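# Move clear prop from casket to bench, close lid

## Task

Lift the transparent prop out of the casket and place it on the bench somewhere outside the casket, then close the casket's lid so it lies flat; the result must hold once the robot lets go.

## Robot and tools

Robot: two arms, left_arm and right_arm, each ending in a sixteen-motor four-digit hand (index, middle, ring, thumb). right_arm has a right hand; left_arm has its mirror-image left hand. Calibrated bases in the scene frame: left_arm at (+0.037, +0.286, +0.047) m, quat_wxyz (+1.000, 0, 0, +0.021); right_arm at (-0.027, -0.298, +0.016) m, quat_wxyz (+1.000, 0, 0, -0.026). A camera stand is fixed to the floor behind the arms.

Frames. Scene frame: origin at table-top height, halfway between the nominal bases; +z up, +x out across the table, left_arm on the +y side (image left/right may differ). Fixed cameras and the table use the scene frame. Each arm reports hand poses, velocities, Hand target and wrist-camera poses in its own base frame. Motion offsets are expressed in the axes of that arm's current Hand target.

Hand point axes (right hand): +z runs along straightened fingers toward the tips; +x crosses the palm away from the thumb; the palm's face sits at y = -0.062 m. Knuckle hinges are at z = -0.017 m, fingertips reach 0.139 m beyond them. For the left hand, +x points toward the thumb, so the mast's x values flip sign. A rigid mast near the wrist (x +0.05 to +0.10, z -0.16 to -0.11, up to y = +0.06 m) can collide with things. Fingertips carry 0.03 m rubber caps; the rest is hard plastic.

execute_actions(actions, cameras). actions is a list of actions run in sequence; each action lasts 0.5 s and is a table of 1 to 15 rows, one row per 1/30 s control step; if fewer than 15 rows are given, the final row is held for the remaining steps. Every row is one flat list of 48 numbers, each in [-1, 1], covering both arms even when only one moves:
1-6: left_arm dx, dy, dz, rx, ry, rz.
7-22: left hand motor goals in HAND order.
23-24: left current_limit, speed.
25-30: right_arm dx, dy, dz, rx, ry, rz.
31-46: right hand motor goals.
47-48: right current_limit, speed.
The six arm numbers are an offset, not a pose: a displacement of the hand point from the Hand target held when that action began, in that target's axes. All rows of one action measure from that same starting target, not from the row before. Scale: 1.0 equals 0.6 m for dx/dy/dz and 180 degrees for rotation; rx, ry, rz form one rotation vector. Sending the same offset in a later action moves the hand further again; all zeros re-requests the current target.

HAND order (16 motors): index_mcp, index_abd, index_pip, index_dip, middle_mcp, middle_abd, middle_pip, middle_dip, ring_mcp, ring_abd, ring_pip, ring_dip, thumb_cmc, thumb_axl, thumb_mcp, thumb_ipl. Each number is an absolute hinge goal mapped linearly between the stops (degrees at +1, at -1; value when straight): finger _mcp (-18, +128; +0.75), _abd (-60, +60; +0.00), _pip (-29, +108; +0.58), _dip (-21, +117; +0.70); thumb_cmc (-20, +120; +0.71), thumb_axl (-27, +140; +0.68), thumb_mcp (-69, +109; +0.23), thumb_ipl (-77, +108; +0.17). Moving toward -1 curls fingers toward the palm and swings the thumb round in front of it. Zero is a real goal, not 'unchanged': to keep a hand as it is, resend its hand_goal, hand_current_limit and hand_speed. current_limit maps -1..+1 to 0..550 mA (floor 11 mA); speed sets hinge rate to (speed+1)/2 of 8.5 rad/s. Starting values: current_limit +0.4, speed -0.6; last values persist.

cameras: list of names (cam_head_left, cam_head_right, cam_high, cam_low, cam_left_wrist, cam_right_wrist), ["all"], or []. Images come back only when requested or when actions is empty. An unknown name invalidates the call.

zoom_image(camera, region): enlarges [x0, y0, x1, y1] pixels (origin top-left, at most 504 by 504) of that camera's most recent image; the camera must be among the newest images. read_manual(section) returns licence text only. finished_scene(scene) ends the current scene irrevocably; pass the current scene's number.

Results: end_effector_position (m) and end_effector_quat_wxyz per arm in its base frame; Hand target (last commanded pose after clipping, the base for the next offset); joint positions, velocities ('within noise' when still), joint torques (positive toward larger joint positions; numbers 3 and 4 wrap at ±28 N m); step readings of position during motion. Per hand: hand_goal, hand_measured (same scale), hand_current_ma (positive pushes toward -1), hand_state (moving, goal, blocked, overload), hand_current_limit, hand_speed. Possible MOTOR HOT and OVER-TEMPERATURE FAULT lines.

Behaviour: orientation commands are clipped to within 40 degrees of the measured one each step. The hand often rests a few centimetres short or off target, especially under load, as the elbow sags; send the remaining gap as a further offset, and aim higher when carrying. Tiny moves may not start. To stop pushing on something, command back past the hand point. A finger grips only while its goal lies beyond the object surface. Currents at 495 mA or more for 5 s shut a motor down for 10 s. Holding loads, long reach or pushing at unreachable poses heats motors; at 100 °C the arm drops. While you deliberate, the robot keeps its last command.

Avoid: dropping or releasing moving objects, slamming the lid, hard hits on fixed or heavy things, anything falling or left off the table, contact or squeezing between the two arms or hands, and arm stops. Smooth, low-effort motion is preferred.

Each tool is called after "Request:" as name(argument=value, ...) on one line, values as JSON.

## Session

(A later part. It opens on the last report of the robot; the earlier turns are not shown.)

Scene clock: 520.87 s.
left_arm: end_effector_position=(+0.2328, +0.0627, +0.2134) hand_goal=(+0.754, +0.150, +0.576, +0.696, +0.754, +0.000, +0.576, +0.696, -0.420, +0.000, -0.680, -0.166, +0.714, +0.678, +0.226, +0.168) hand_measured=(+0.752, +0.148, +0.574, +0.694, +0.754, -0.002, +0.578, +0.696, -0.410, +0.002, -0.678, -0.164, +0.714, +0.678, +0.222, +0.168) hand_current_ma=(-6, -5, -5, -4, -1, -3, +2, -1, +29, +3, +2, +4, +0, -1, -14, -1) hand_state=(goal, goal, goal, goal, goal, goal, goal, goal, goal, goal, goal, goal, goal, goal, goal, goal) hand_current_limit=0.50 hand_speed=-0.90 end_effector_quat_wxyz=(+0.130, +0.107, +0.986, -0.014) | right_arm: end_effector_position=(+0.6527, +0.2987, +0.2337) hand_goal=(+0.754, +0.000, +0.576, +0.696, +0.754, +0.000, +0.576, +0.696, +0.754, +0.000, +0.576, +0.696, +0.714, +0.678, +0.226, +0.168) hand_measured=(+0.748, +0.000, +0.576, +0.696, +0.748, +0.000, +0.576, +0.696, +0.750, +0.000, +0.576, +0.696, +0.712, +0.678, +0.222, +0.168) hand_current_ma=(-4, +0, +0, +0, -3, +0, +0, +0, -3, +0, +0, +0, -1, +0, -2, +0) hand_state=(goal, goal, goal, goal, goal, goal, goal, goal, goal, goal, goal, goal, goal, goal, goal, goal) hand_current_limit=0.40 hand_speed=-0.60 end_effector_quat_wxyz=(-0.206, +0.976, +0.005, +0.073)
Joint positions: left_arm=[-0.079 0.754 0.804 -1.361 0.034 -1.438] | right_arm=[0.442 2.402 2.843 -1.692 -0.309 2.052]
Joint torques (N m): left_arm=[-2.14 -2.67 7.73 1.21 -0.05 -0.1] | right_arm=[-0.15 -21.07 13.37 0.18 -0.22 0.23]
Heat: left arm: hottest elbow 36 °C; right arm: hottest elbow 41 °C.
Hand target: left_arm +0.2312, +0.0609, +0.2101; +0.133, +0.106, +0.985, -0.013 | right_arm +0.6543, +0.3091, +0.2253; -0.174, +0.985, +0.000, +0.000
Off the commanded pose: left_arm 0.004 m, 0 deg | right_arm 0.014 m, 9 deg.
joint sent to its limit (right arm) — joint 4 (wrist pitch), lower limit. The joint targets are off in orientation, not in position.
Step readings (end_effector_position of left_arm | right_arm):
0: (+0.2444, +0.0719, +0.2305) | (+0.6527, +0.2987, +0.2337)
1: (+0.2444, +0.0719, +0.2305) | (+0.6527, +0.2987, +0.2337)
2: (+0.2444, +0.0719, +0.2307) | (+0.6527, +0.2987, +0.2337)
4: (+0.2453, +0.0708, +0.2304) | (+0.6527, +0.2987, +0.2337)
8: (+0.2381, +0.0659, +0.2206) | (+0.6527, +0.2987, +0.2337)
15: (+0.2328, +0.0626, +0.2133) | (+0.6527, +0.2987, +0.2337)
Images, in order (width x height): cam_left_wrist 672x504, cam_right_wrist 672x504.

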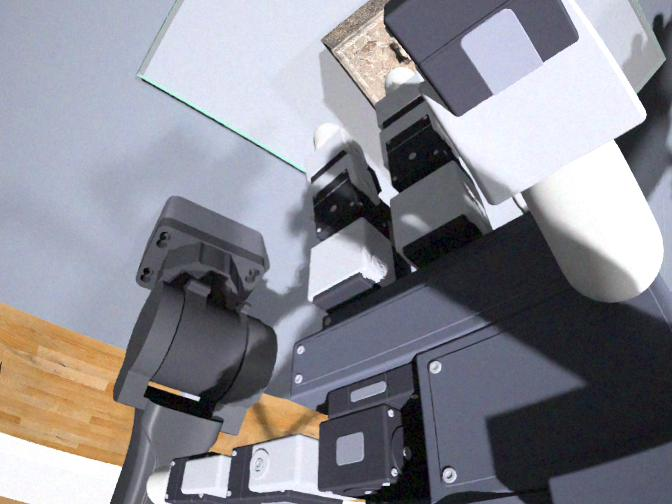

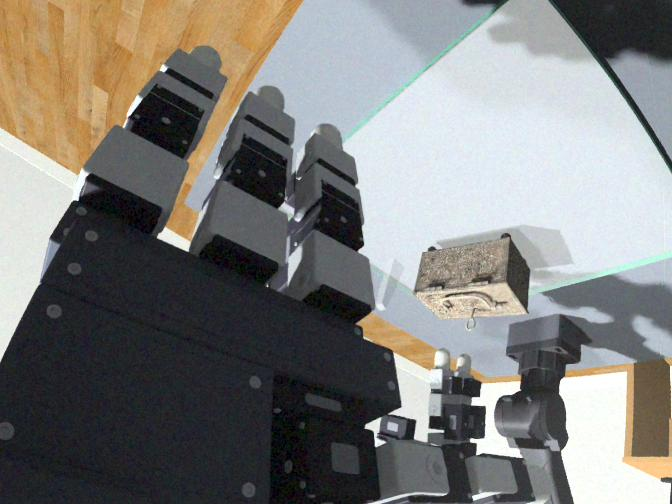

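Request:
execute_actions(actions=[[[0.01,0,0.036,0,0,0,0.754,0.15,0.576,0.696,0.754,0.0,0.576,0.696,-0.42,0,-0.68,-0.166,0.714,0.678,0.226,0.168,0.5,-0.9,0,0,0,0,0,0,0.754,0,0.576,0.696,0.754,0,0.576,0.696,0.754,0,0.576,0.696,0.714,0.678,0.226,0.168,0.4,-0.6],[0.02,0,0.0722,0,0,0,0.754,0.15,0.576,0.696,0.754,0.0,0.576,0.696,-0.42,0,-0.68,-0.166,0.714,0.678,0.226,0.168,0.5,-0.9,0,0,0,0,0,0,0.754,0,0.576,0.696,0.754,0,0.576,0.696,0.754,0,0.576,0.696,0.714,0.678,0.226,0.168,0.4,-0.6]],[[0.0045,0,0.016,0,0,0,0.754,0.15,0.576,0.696,0.754,0.0,0.576,0.696,-0.42,0,-0.68,-0.166,0.714,0.678,0.226,0.168,0.5,-0.9,0,0,0,0,0,0,0.754,0,0.576,0.696,0.754,0,0.576,0.696,0.754,0,0.576,0.696,0.714,0.678,0.226,0.168,0.4,-0.6]]], cameras=["cam_left_wrist","cam_right_wrist"])

Request:
zoom_image(camera="cam_left_wrist", region=[250, 10, 450, 160])

Request:
zoom_image(camera="cam_right_wrist", region=[405, 220, 545, 340])

Scene clock: 523.17 s.
left_arm: end_effector_position=(+0.2321, +0.0628, +0.1606) hand_goal=(+0.754, +0.150, +0.576, +0.696, +0.754, +0.000, +0.576, +0.696, -0.420, +0.000, -0.680, -0.166, +0.714, +0.678, +0.226, +0.168) hand_measured=(+0.752, +0.148, +0.574, +0.694, +0.754, -0.002, +0.578, +0.696, -0.410, +0.002, -0.678, -0.164, +0.714, +0.678, +0.222, +0.168) hand_current_ma=(-6, -4, -5, -4, -1, -2, +2, -1, +29, +3, +2, +4, +0, -1, -14, -1) hand_state=(goal, goal, goal, goal, goal, goal, goal, goal, goal, goal, goal, goal, goal, goal, goal, goal) hand_current_limit=0.50 hand_speed=-0.90 end_effector_quat_wxyz=(+0.136, +0.106, +0.985, -0.013) | right_arm: end_effector_position=(+0.6527, +0.2987, +0.2337) hand_goal=(+0.754, +0.000, +0.576, +0.696, +0.754, +0.000, +0.576, +0.696, +0.754, +0.000, +0.576, +0.696, +0.714, +0.678, +0.226, +0.168) hand_measured=(+0.748, +0.000, +0.576, +0.696, +0.748, +0.000, +0.576, +0.696, +0.750, +0.000, +0.576, +0.696, +0.712, +0.678, +0.222, +0.168) hand_current_ma=(-4, +0, +0, +0, -3, +0, +0, +0, -3, +0, +0, +0, -1, +0, -2, +0) hand_state=(goal, goal, goal, goal, goal, goal, goal, goal, goal, goal, goal, goal, goal, goal, goal, goal) hand_current_limit=0.40 hand_speed=-0.60 end_effector_quat_wxyz=(-0.206, +0.976, +0.005, +0.073)
Joint positions: left_arm=[-0.079 0.746 0.661 -1.214 0.034 -1.439] | right_arm=[0.442 2.402 2.843 -1.692 -0.309 2.052]
Joint torques (N m): left_arm=[-2.67 -1.38 7.91 1.33 -0.1 -0.11] | right_arm=[-0.09 -21.19 13.37 0.23 -0.22 0.23]
Heat: left arm: hottest elbow 36 °C; right arm: hottest elbow 41 °C.
Hand target: left_arm +0.2310, +0.0611, +0.1552; +0.133, +0.105, +0.985, -0.013 | right_arm +0.6543, +0.3091, +0.2253; -0.174, +0.985, +0.000, +0.000
Off the commanded pose: left_arm 0.006 m, 0 deg | right_arm 0.014 m, 9 deg.
joint sent to its limit (right arm) — joint 4 (wrist pitch), lower limit. The joint targets are off in orientation, not in position.
Step readings (end_effector_position of left_arm | right_arm):
0: (+0.2328, +0.0626, +0.2133) | (+0.6527, +0.2987, +0.2337)
1: (+0.2329, +0.0626, +0.2132) | (+0.6527, +0.2987, +0.2337)
2: (+0.2334, +0.0626, +0.2117) | (+0.6527, +0.2987, +0.2337)
4: (+0.2349, +0.0625, +0.2034) | (+0.6527, +0.2987, +0.2337)
8: (+0.2284, +0.0630, +0.1758) | (+0.6527, +0.2987, +0.2337)
15: (+0.2306, +0.0629, +0.1688) | (+0.6527, +0.2987, +0.2337)
16: (+0.2309, +0.0629, +0.1689) | (+0.6527, +0.2987, +0.2337)
17: (+0.2316, +0.0628, +0.1688) | (+0.6527, +0.2987, +0.2337)
19: (+0.2328, +0.0627, +0.1672) | (+0.6527, +0.2987, +0.2337)
23: (+0.2318, +0.0628, +0.1619) | (+0.6527, +0.2987, +0.2337)
30: (+0.2320, +0.0628, +0.1606) | (+0.6527, +0.2987, +0.2337)
Images, in order (width x height): cam_left_wrist 672x504, cam_right_wrist 672x504.

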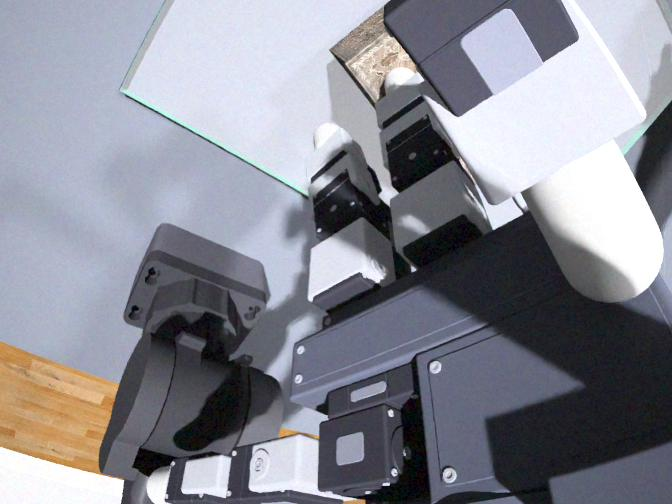

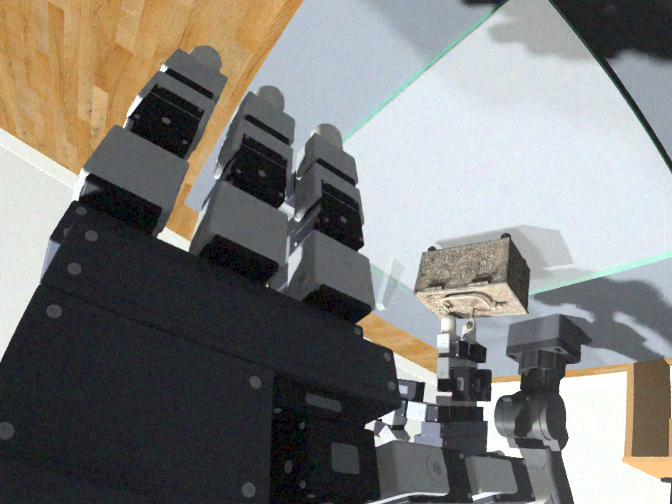

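Scaled by 2.520 from the camera's 672x504 image, which has a finer 960x720 frame.

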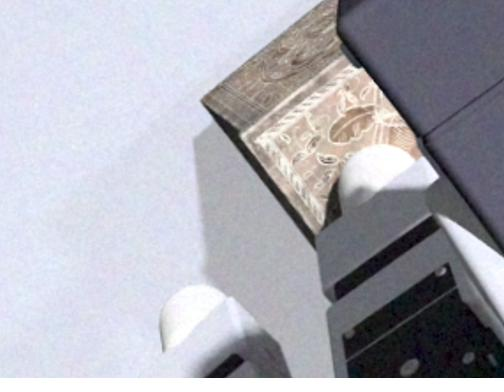

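Scaled by 3.600 from the camera's 672x504 image, which has a finer 960x720 frame.

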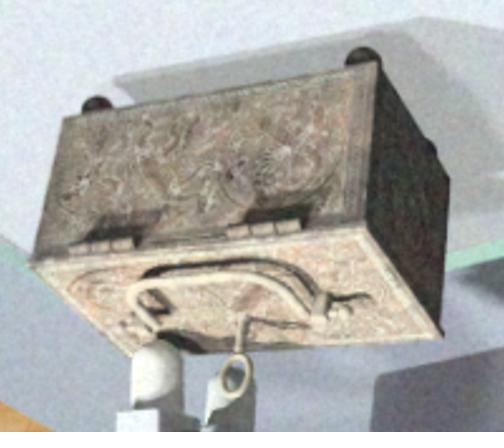

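Request:
execute_actions(actions=[[[0.0027,0,0.0096,0,0,0,0.754,0.15,0.576,0.696,0.754,0.0,0.576,0.696,-0.42,0,-0.68,-0.166,0.714,0.678,0.226,0.168,0.5,-0.9,0,0,0,0,0,0,0.754,0,0.576,0.696,0.754,0,0.576,0.696,0.754,0,0.576,0.696,0.714,0.678,0.226,0.168,0.4,-0.6]],[[0.0022,0,0.008,0,0,0,0.754,0.15,0.576,0.696,0.754,0.0,0.576,0.696,-0.42,0,-0.68,-0.166,0.714,0.678,0.226,0.168,0.5,-0.9,0,0,0,0,0,0,0.754,0,0.576,0.696,0.754,0,0.576,0.696,0.754,0,0.576,0.696,0.714,0.678,0.226,0.168,0.4,-0.6]]], cameras=["cam_left_wrist","cam_right_wrist"])

Request:
zoom_image(camera="cam_right_wrist", region=[405, 220, 545, 340])

Scene clock: 524.90 s.
left_arm: end_effector_position=(+0.2342, +0.0627, +0.1569) hand_goal=(+0.754, +0.150, +0.576, +0.696, +0.754, +0.000, +0.576, +0.696, -0.420, +0.000, -0.680, -0.166, +0.714, +0.678, +0.226, +0.168) hand_measured=(+0.752, +0.148, +0.574, +0.694, +0.756, +0.024, +0.578, +0.696, -0.410, +0.002, -0.678, -0.164, +0.714, +0.678, +0.222, +0.168) hand_current_ma=(-6, -4, -5, -4, +2, +58, +2, -1, +29, +3, +2, +4, +0, -1, -14, -1) hand_state=(goal, goal, goal, goal, goal, blocked, goal, goal, goal, goal, goal, goal, goal, goal, goal, goal) hand_current_limit=0.50 hand_speed=-0.90 end_effector_quat_wxyz=(+0.141, +0.106, +0.984, -0.013) | right_arm: end_effector_position=(+0.6527, +0.2987, +0.2337) hand_goal=(+0.754, +0.000, +0.576, +0.696, +0.754, +0.000, +0.576, +0.696, +0.754, +0.000, +0.576, +0.696, +0.714, +0.678, +0.226, +0.168) hand_measured=(+0.748, +0.000, +0.576, +0.696, +0.748, +0.000, +0.576, +0.696, +0.750, +0.000, +0.576, +0.696, +0.712, +0.678, +0.222, +0.168) hand_current_ma=(-4, +0, +0, +0, -3, +0, +0, +0, -3, +0, +0, +0, -1, +0, -2, +0) hand_state=(goal, goal, goal, goal, goal, goal, goal, goal, goal, goal, goal, goal, goal, goal, goal, goal) hand_current_limit=0.40 hand_speed=-0.60 end_effector_quat_wxyz=(-0.206, +0.976, +0.005, +0.073)
Joint positions: left_arm=[-0.079 0.746 0.649 -1.193 0.034 -1.439] | right_arm=[0.442 2.402 2.843 -1.692 -0.309 2.052]
Joint torques (N m): left_arm=[-1.61 -1.03 6.64 1.7 -0.07 -0.11] | right_arm=[-0.09 -21.3 13.37 0.18 -0.23 0.23]
Heat: left arm: hottest elbow 36 °C; right arm: hottest elbow 41 °C.
Hand target: left_arm +0.2310, +0.0611, +0.1442; +0.133, +0.105, +0.985, -0.013 | right_arm +0.6543, +0.3091, +0.2253; -0.174, +0.985, +0.000, +0.000
Off the commanded pose: left_arm 0.013 m, 1 deg | right_arm 0.014 m, 9 deg.
joint sent to its limit (right arm) — joint 4 (wrist pitch), lower limit. The joint targets are off in orientation, not in position.
Step readings (end_effector_position of left_arm | right_arm):
0: (+0.2321, +0.0628, +0.1606) | (+0.6527, +0.2987, +0.2337)
1: (+0.2322, +0.0628, +0.1606) | (+0.6527, +0.2987, +0.2337)
2: (+0.2325, +0.0628, +0.1606) | (+0.6527, +0.2987, +0.2337)
4: (+0.2329, +0.0628, +0.1592) | (+0.6527, +0.2987, +0.2337)
8: (+0.2327, +0.0628, +0.1572) | (+0.6527, +0.2987, +0.2337)
15: (+0.2330, +0.0628, +0.1573) | (+0.6527, +0.2987, +0.2337)
16: (+0.2330, +0.0628, +0.1573) | (+0.6527, +0.2987, +0.2337)
17: (+0.2332, +0.0627, +0.1573) | (+0.6527, +0.2987, +0.2337)
19: (+0.2335, +0.0627, +0.1570) | (+0.6527, +0.2987, +0.2337)
23: (+0.2342, +0.0627, +0.1570) | (+0.6527, +0.2987, +0.2337)
30: (+0.2342, +0.0627, +0.1569) | (+0.6527, +0.2987, +0.2337)
Images, in order (width x height): cam_left_wrist 672x504, cam_right_wrist 672x504.

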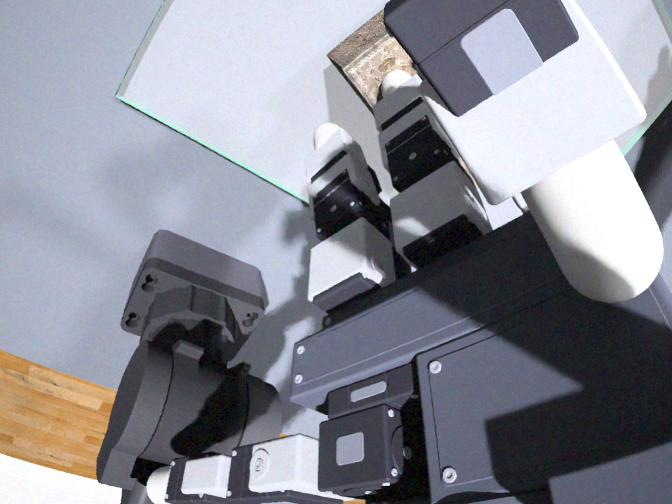

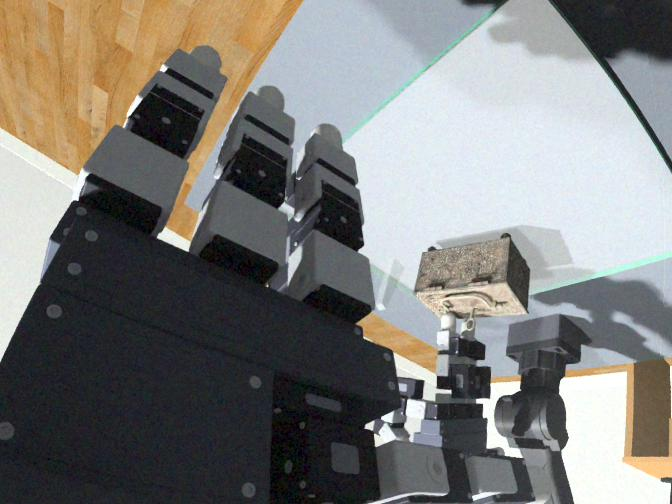

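Scaled by 3.600 from the camera's 672x504 image, which has a finer 960x720 frame.

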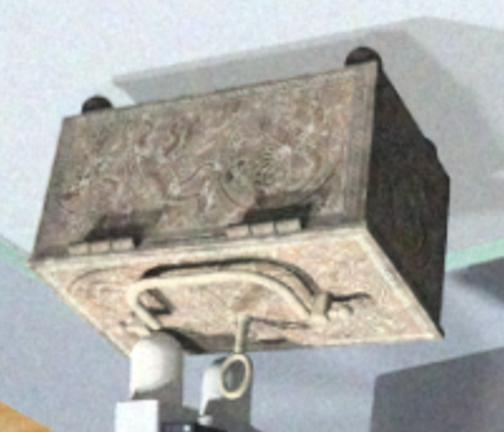

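Request:
execute_actions(actions=[[[-0.027,0,-0.096,0,0,0,0.754,0.15,0.576,0.696,0.754,0.0,0.576,0.696,-0.42,0,-0.68,-0.166,0.714,0.678,0.226,0.168,0.5,-0.9,0,0,0,0,0,0,0.754,0,0.576,0.696,0.754,0,0.576,0.696,0.754,0,0.576,0.696,0.714,0.678,0.226,0.168,0.4,-0.6]],[[-0.027,0,-0.096,0,0,0,0.754,0.15,0.576,0.696,0.754,0.0,0.576,0.696,-0.42,0,-0.68,-0.166,0.714,0.678,0.226,0.168,0.5,-0.9,0,0,0,0,0,0,0.754,0,0.576,0.696,0.754,0,0.576,0.696,0.754,0,0.576,0.696,0.714,0.678,0.226,0.168,0.4,-0.6]],[[0.05,0,-0.06,0,0,0,0.754,0.15,0.576,0.696,0.754,0.0,0.576,0.696,-0.42,0,-0.68,-0.166,0.714,0.678,0.226,0.168,0.5,-0.9,0,0,0,0,0,0,0.754,0,0.576,0.696,0.754,0,0.576,0.696,0.754,0,0.576,0.696,0.714,0.678,0.226,0.168,0.4,-0.6]]], cameras=["all"])

Request:
zoom_image(camera="cam_left_wrist", region=[300, 10, 500, 160])

Request:
zoom_image(camera="cam_right_wrist", region=[405, 220, 545, 340])

Request:
zoom_image(camera="cam_low", region=[480, 200, 600, 290])

Request:
zoom_image(camera="cam_high", region=[480, 140, 620, 240])

Request:
zoom_image(camera="cam_head_right", region=[300, 260, 440, 380])

Scene clock: 527.93 s.
left_arm: end_effector_position=(+0.1878, +0.0681, +0.2693) hand_goal=(+0.754, +0.150, +0.576, +0.696, +0.754, +0.000, +0.576, +0.696, -0.420, +0.000, -0.680, -0.166, +0.714, +0.678, +0.226, +0.168) hand_measured=(+0.752, +0.148, +0.574, +0.694, +0.754, -0.002, +0.576, +0.696, -0.410, +0.002, -0.678, -0.164, +0.714, +0.678, +0.222, +0.168) hand_current_ma=(-6, -4, -5, -4, +0, -2, +2, -1, +29, +3, +2, +4, +0, -1, -14, -1) hand_state=(goal, goal, goal, goal, goal, goal, goal, goal, goal, goal, goal, goal, goal, goal, goal, goal) hand_current_limit=0.50 hand_speed=-0.90 end_effector_quat_wxyz=(+0.112, +0.104, +0.988, -0.014) | right_arm: end_effector_position=(+0.6527, +0.2987, +0.2337) hand_goal=(+0.754, +0.000, +0.576, +0.696, +0.754, +0.000, +0.576, +0.696, +0.754, +0.000, +0.576, +0.696, +0.714, +0.678, +0.226, +0.168) hand_measured=(+0.748, +0.000, +0.576, +0.696, +0.748, +0.000, +0.576, +0.696, +0.750, +0.000, +0.576, +0.696, +0.712, +0.678, +0.222, +0.168) hand_current_ma=(-4, +0, +0, +0, -3, +0, +0, +0, -3, +0, +0, +0, -1, +0, -2, +0) hand_state=(goal, goal, goal, goal, goal, goal, goal, goal, goal, goal, goal, goal, goal, goal, goal, goal) hand_current_limit=0.40 hand_speed=-0.60 end_effector_quat_wxyz=(-0.206, +0.976, +0.005, +0.073)
Joint positions: left_arm=[-0.068 0.673 0.928 -1.602 0.035 -1.434] | right_arm=[0.442 2.402 2.843 -1.692 -0.309 2.052]
Joint torques (N m): left_arm=[-1.03 0.32 12.62 0.38 0.11 0.09] | right_arm=[-0.09 -21.19 13.39 0.2 -0.22 0.23]
Heat: left arm: hottest elbow 36 °C; right arm: hottest elbow 41 °C.
Hand target: left_arm +0.1940, +0.0688, +0.2908; +0.134, +0.105, +0.985, -0.013 | right_arm +0.6543, +0.3091, +0.2253; -0.174, +0.985, +0.000, +0.000
Off the commanded pose: left_arm 0.022 m, 2 deg | right_arm 0.014 m, 9 deg.
joint sent to its limit (right arm) — joint 4 (wrist pitch), lower limit. The joint targets are off in orientation, not in position.
Step readings (end_effector_position of left_arm | right_arm):
0: (+0.2342, +0.0627, +0.1569) | (+0.6527, +0.2987, +0.2337)
1: (+0.2342, +0.0627, +0.1569) | (+0.6527, +0.2987, +0.2337)
2: (+0.2331, +0.0627, +0.1567) | (+0.6527, +0.2987, +0.2337)
4: (+0.2279, +0.0632, +0.1586) | (+0.6527, +0.2987, +0.2337)
8: (+0.2197, +0.0639, +0.1670) | (+0.6527, +0.2987, +0.2337)
15: (+0.2217, +0.0637, +0.1804) | (+0.6527, +0.2987, +0.2337)
16: (+0.2214, +0.0637, +0.1809) | (+0.6527, +0.2987, +0.2337)
17: (+0.2198, +0.0639, +0.1828) | (+0.6527, +0.2987, +0.2337)
19: (+0.2164, +0.0641, +0.1937) | (+0.6527, +0.2987, +0.2337)
23: (+0.2229, +0.0637, +0.2282) | (+0.6527, +0.2987, +0.2337)
30: (+0.2241, +0.0636, +0.2464) | (+0.6527, +0.2987, +0.2337)
31: (+0.2233, +0.0637, +0.2461) | (+0.6527, +0.2987, +0.2337)
32: (+0.2210, +0.0638, +0.2461) | (+0.6527, +0.2987, +0.2337)
34: (+0.2116, +0.0648, +0.2472) | (+0.6527, +0.2987, +0.2337)
38: (+0.1947, +0.0672, +0.2556) | (+0.6527, +0.2987, +0.2337)
45: (+0.1886, +0.0681, +0.2695) | (+0.6527, +0.2987, +0.2337)

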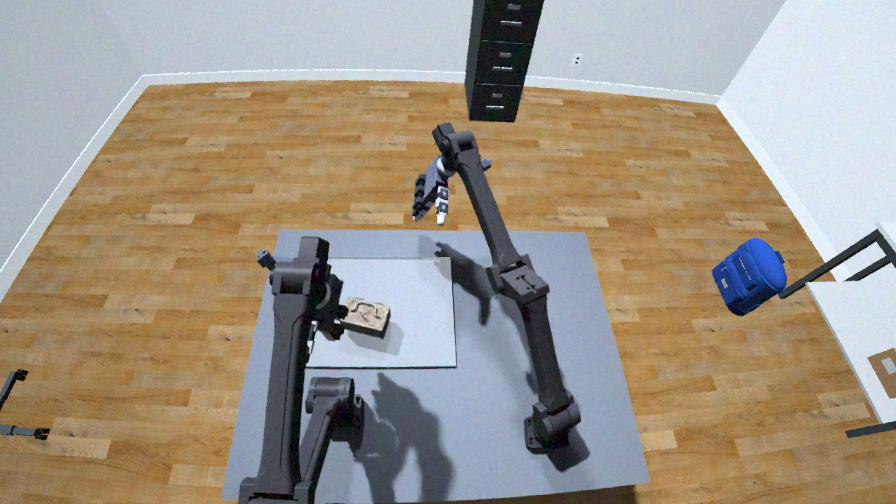

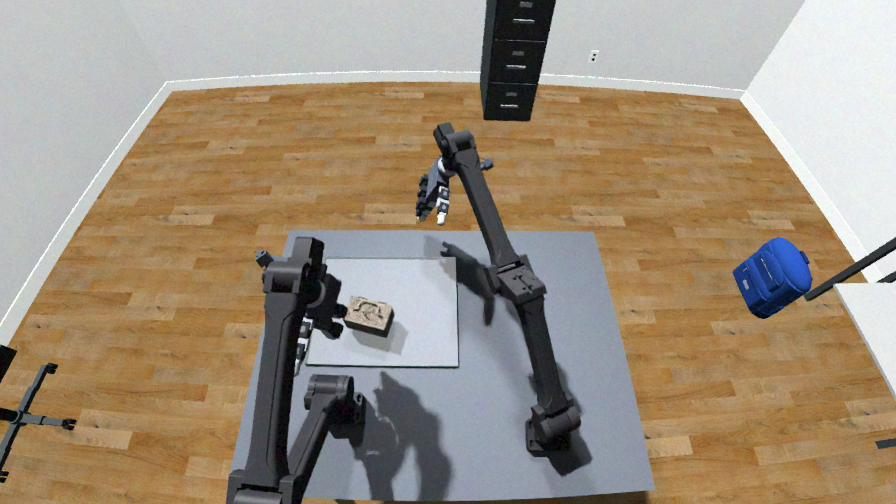

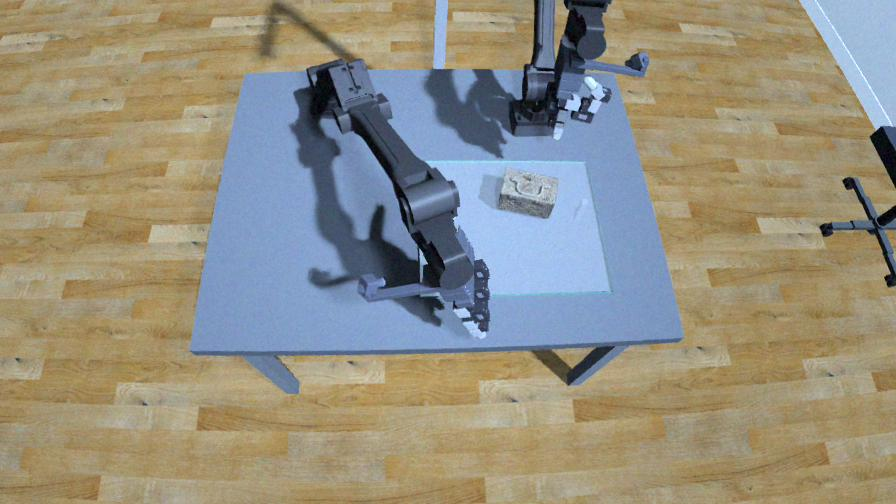

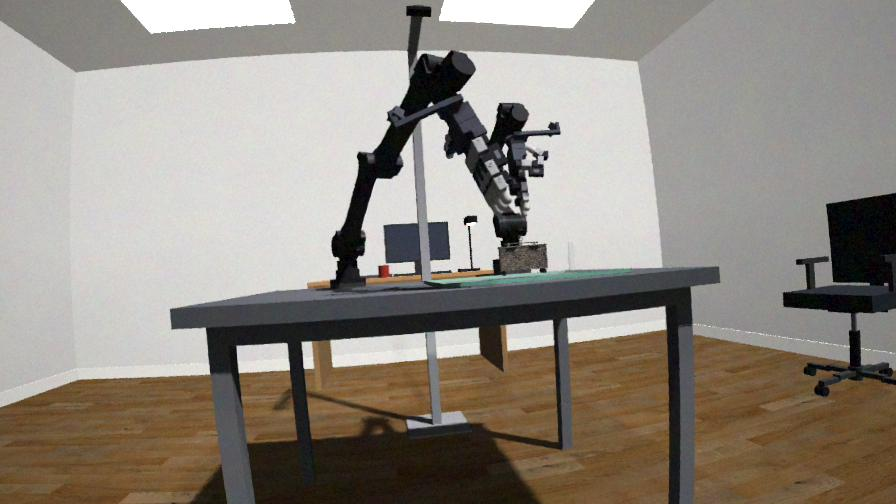

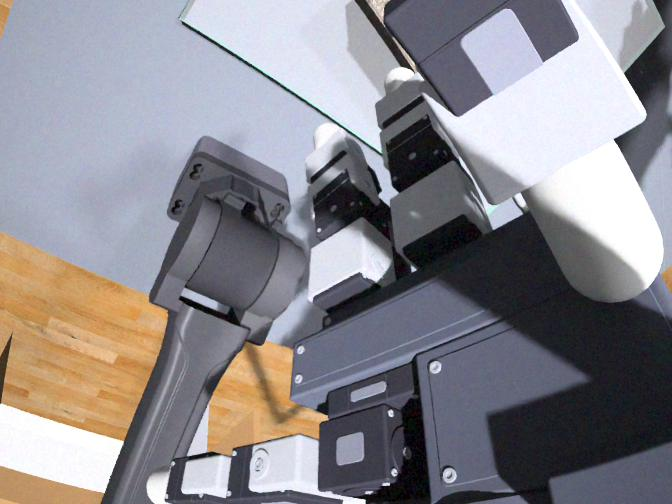

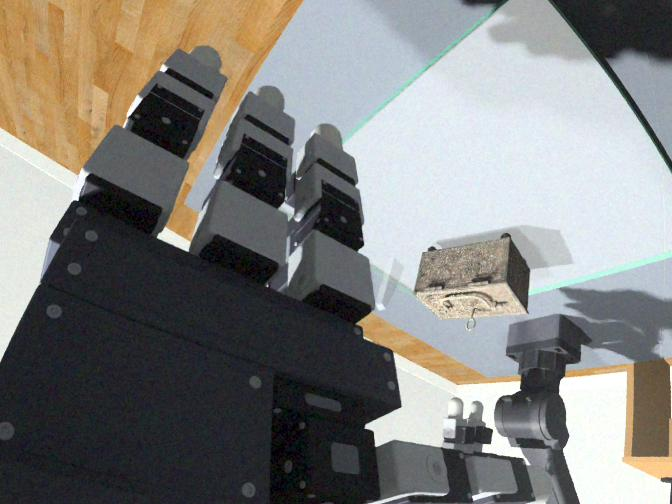

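Scaled by 2.520 from the camera's 672x504 image, which has a finer 960x720 frame.

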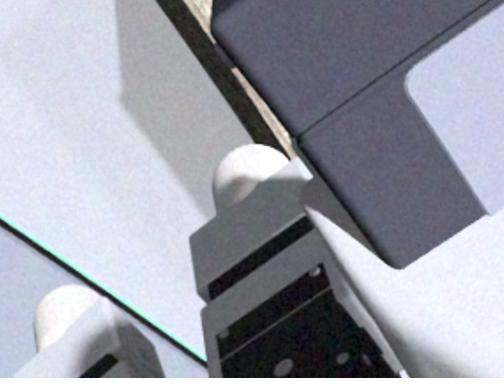

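Scaled by 3.600 from the camera's 672x504 image, which has a finer 960x720 frame.

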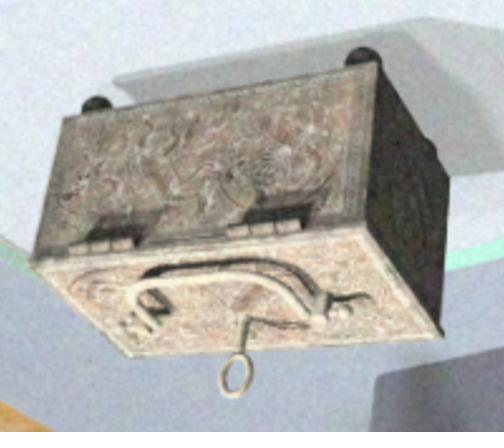

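Scaled by 4.200.

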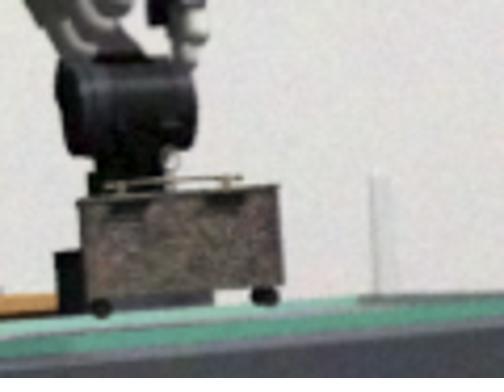

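Scaled by 3.600.

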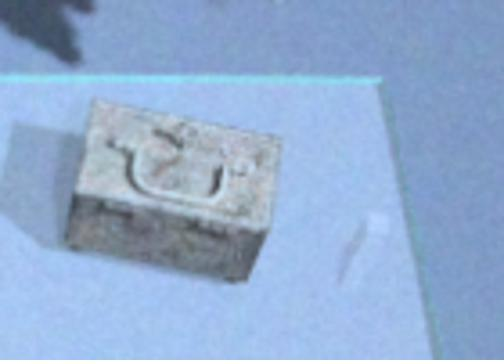

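Scaled by 3.600.

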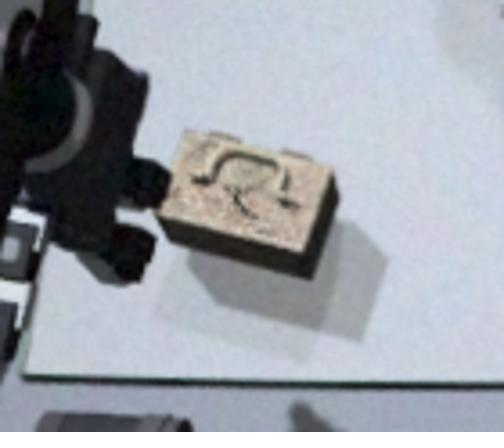

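Request:
finished_scene(scene=1)

The scene is finished: the task was done.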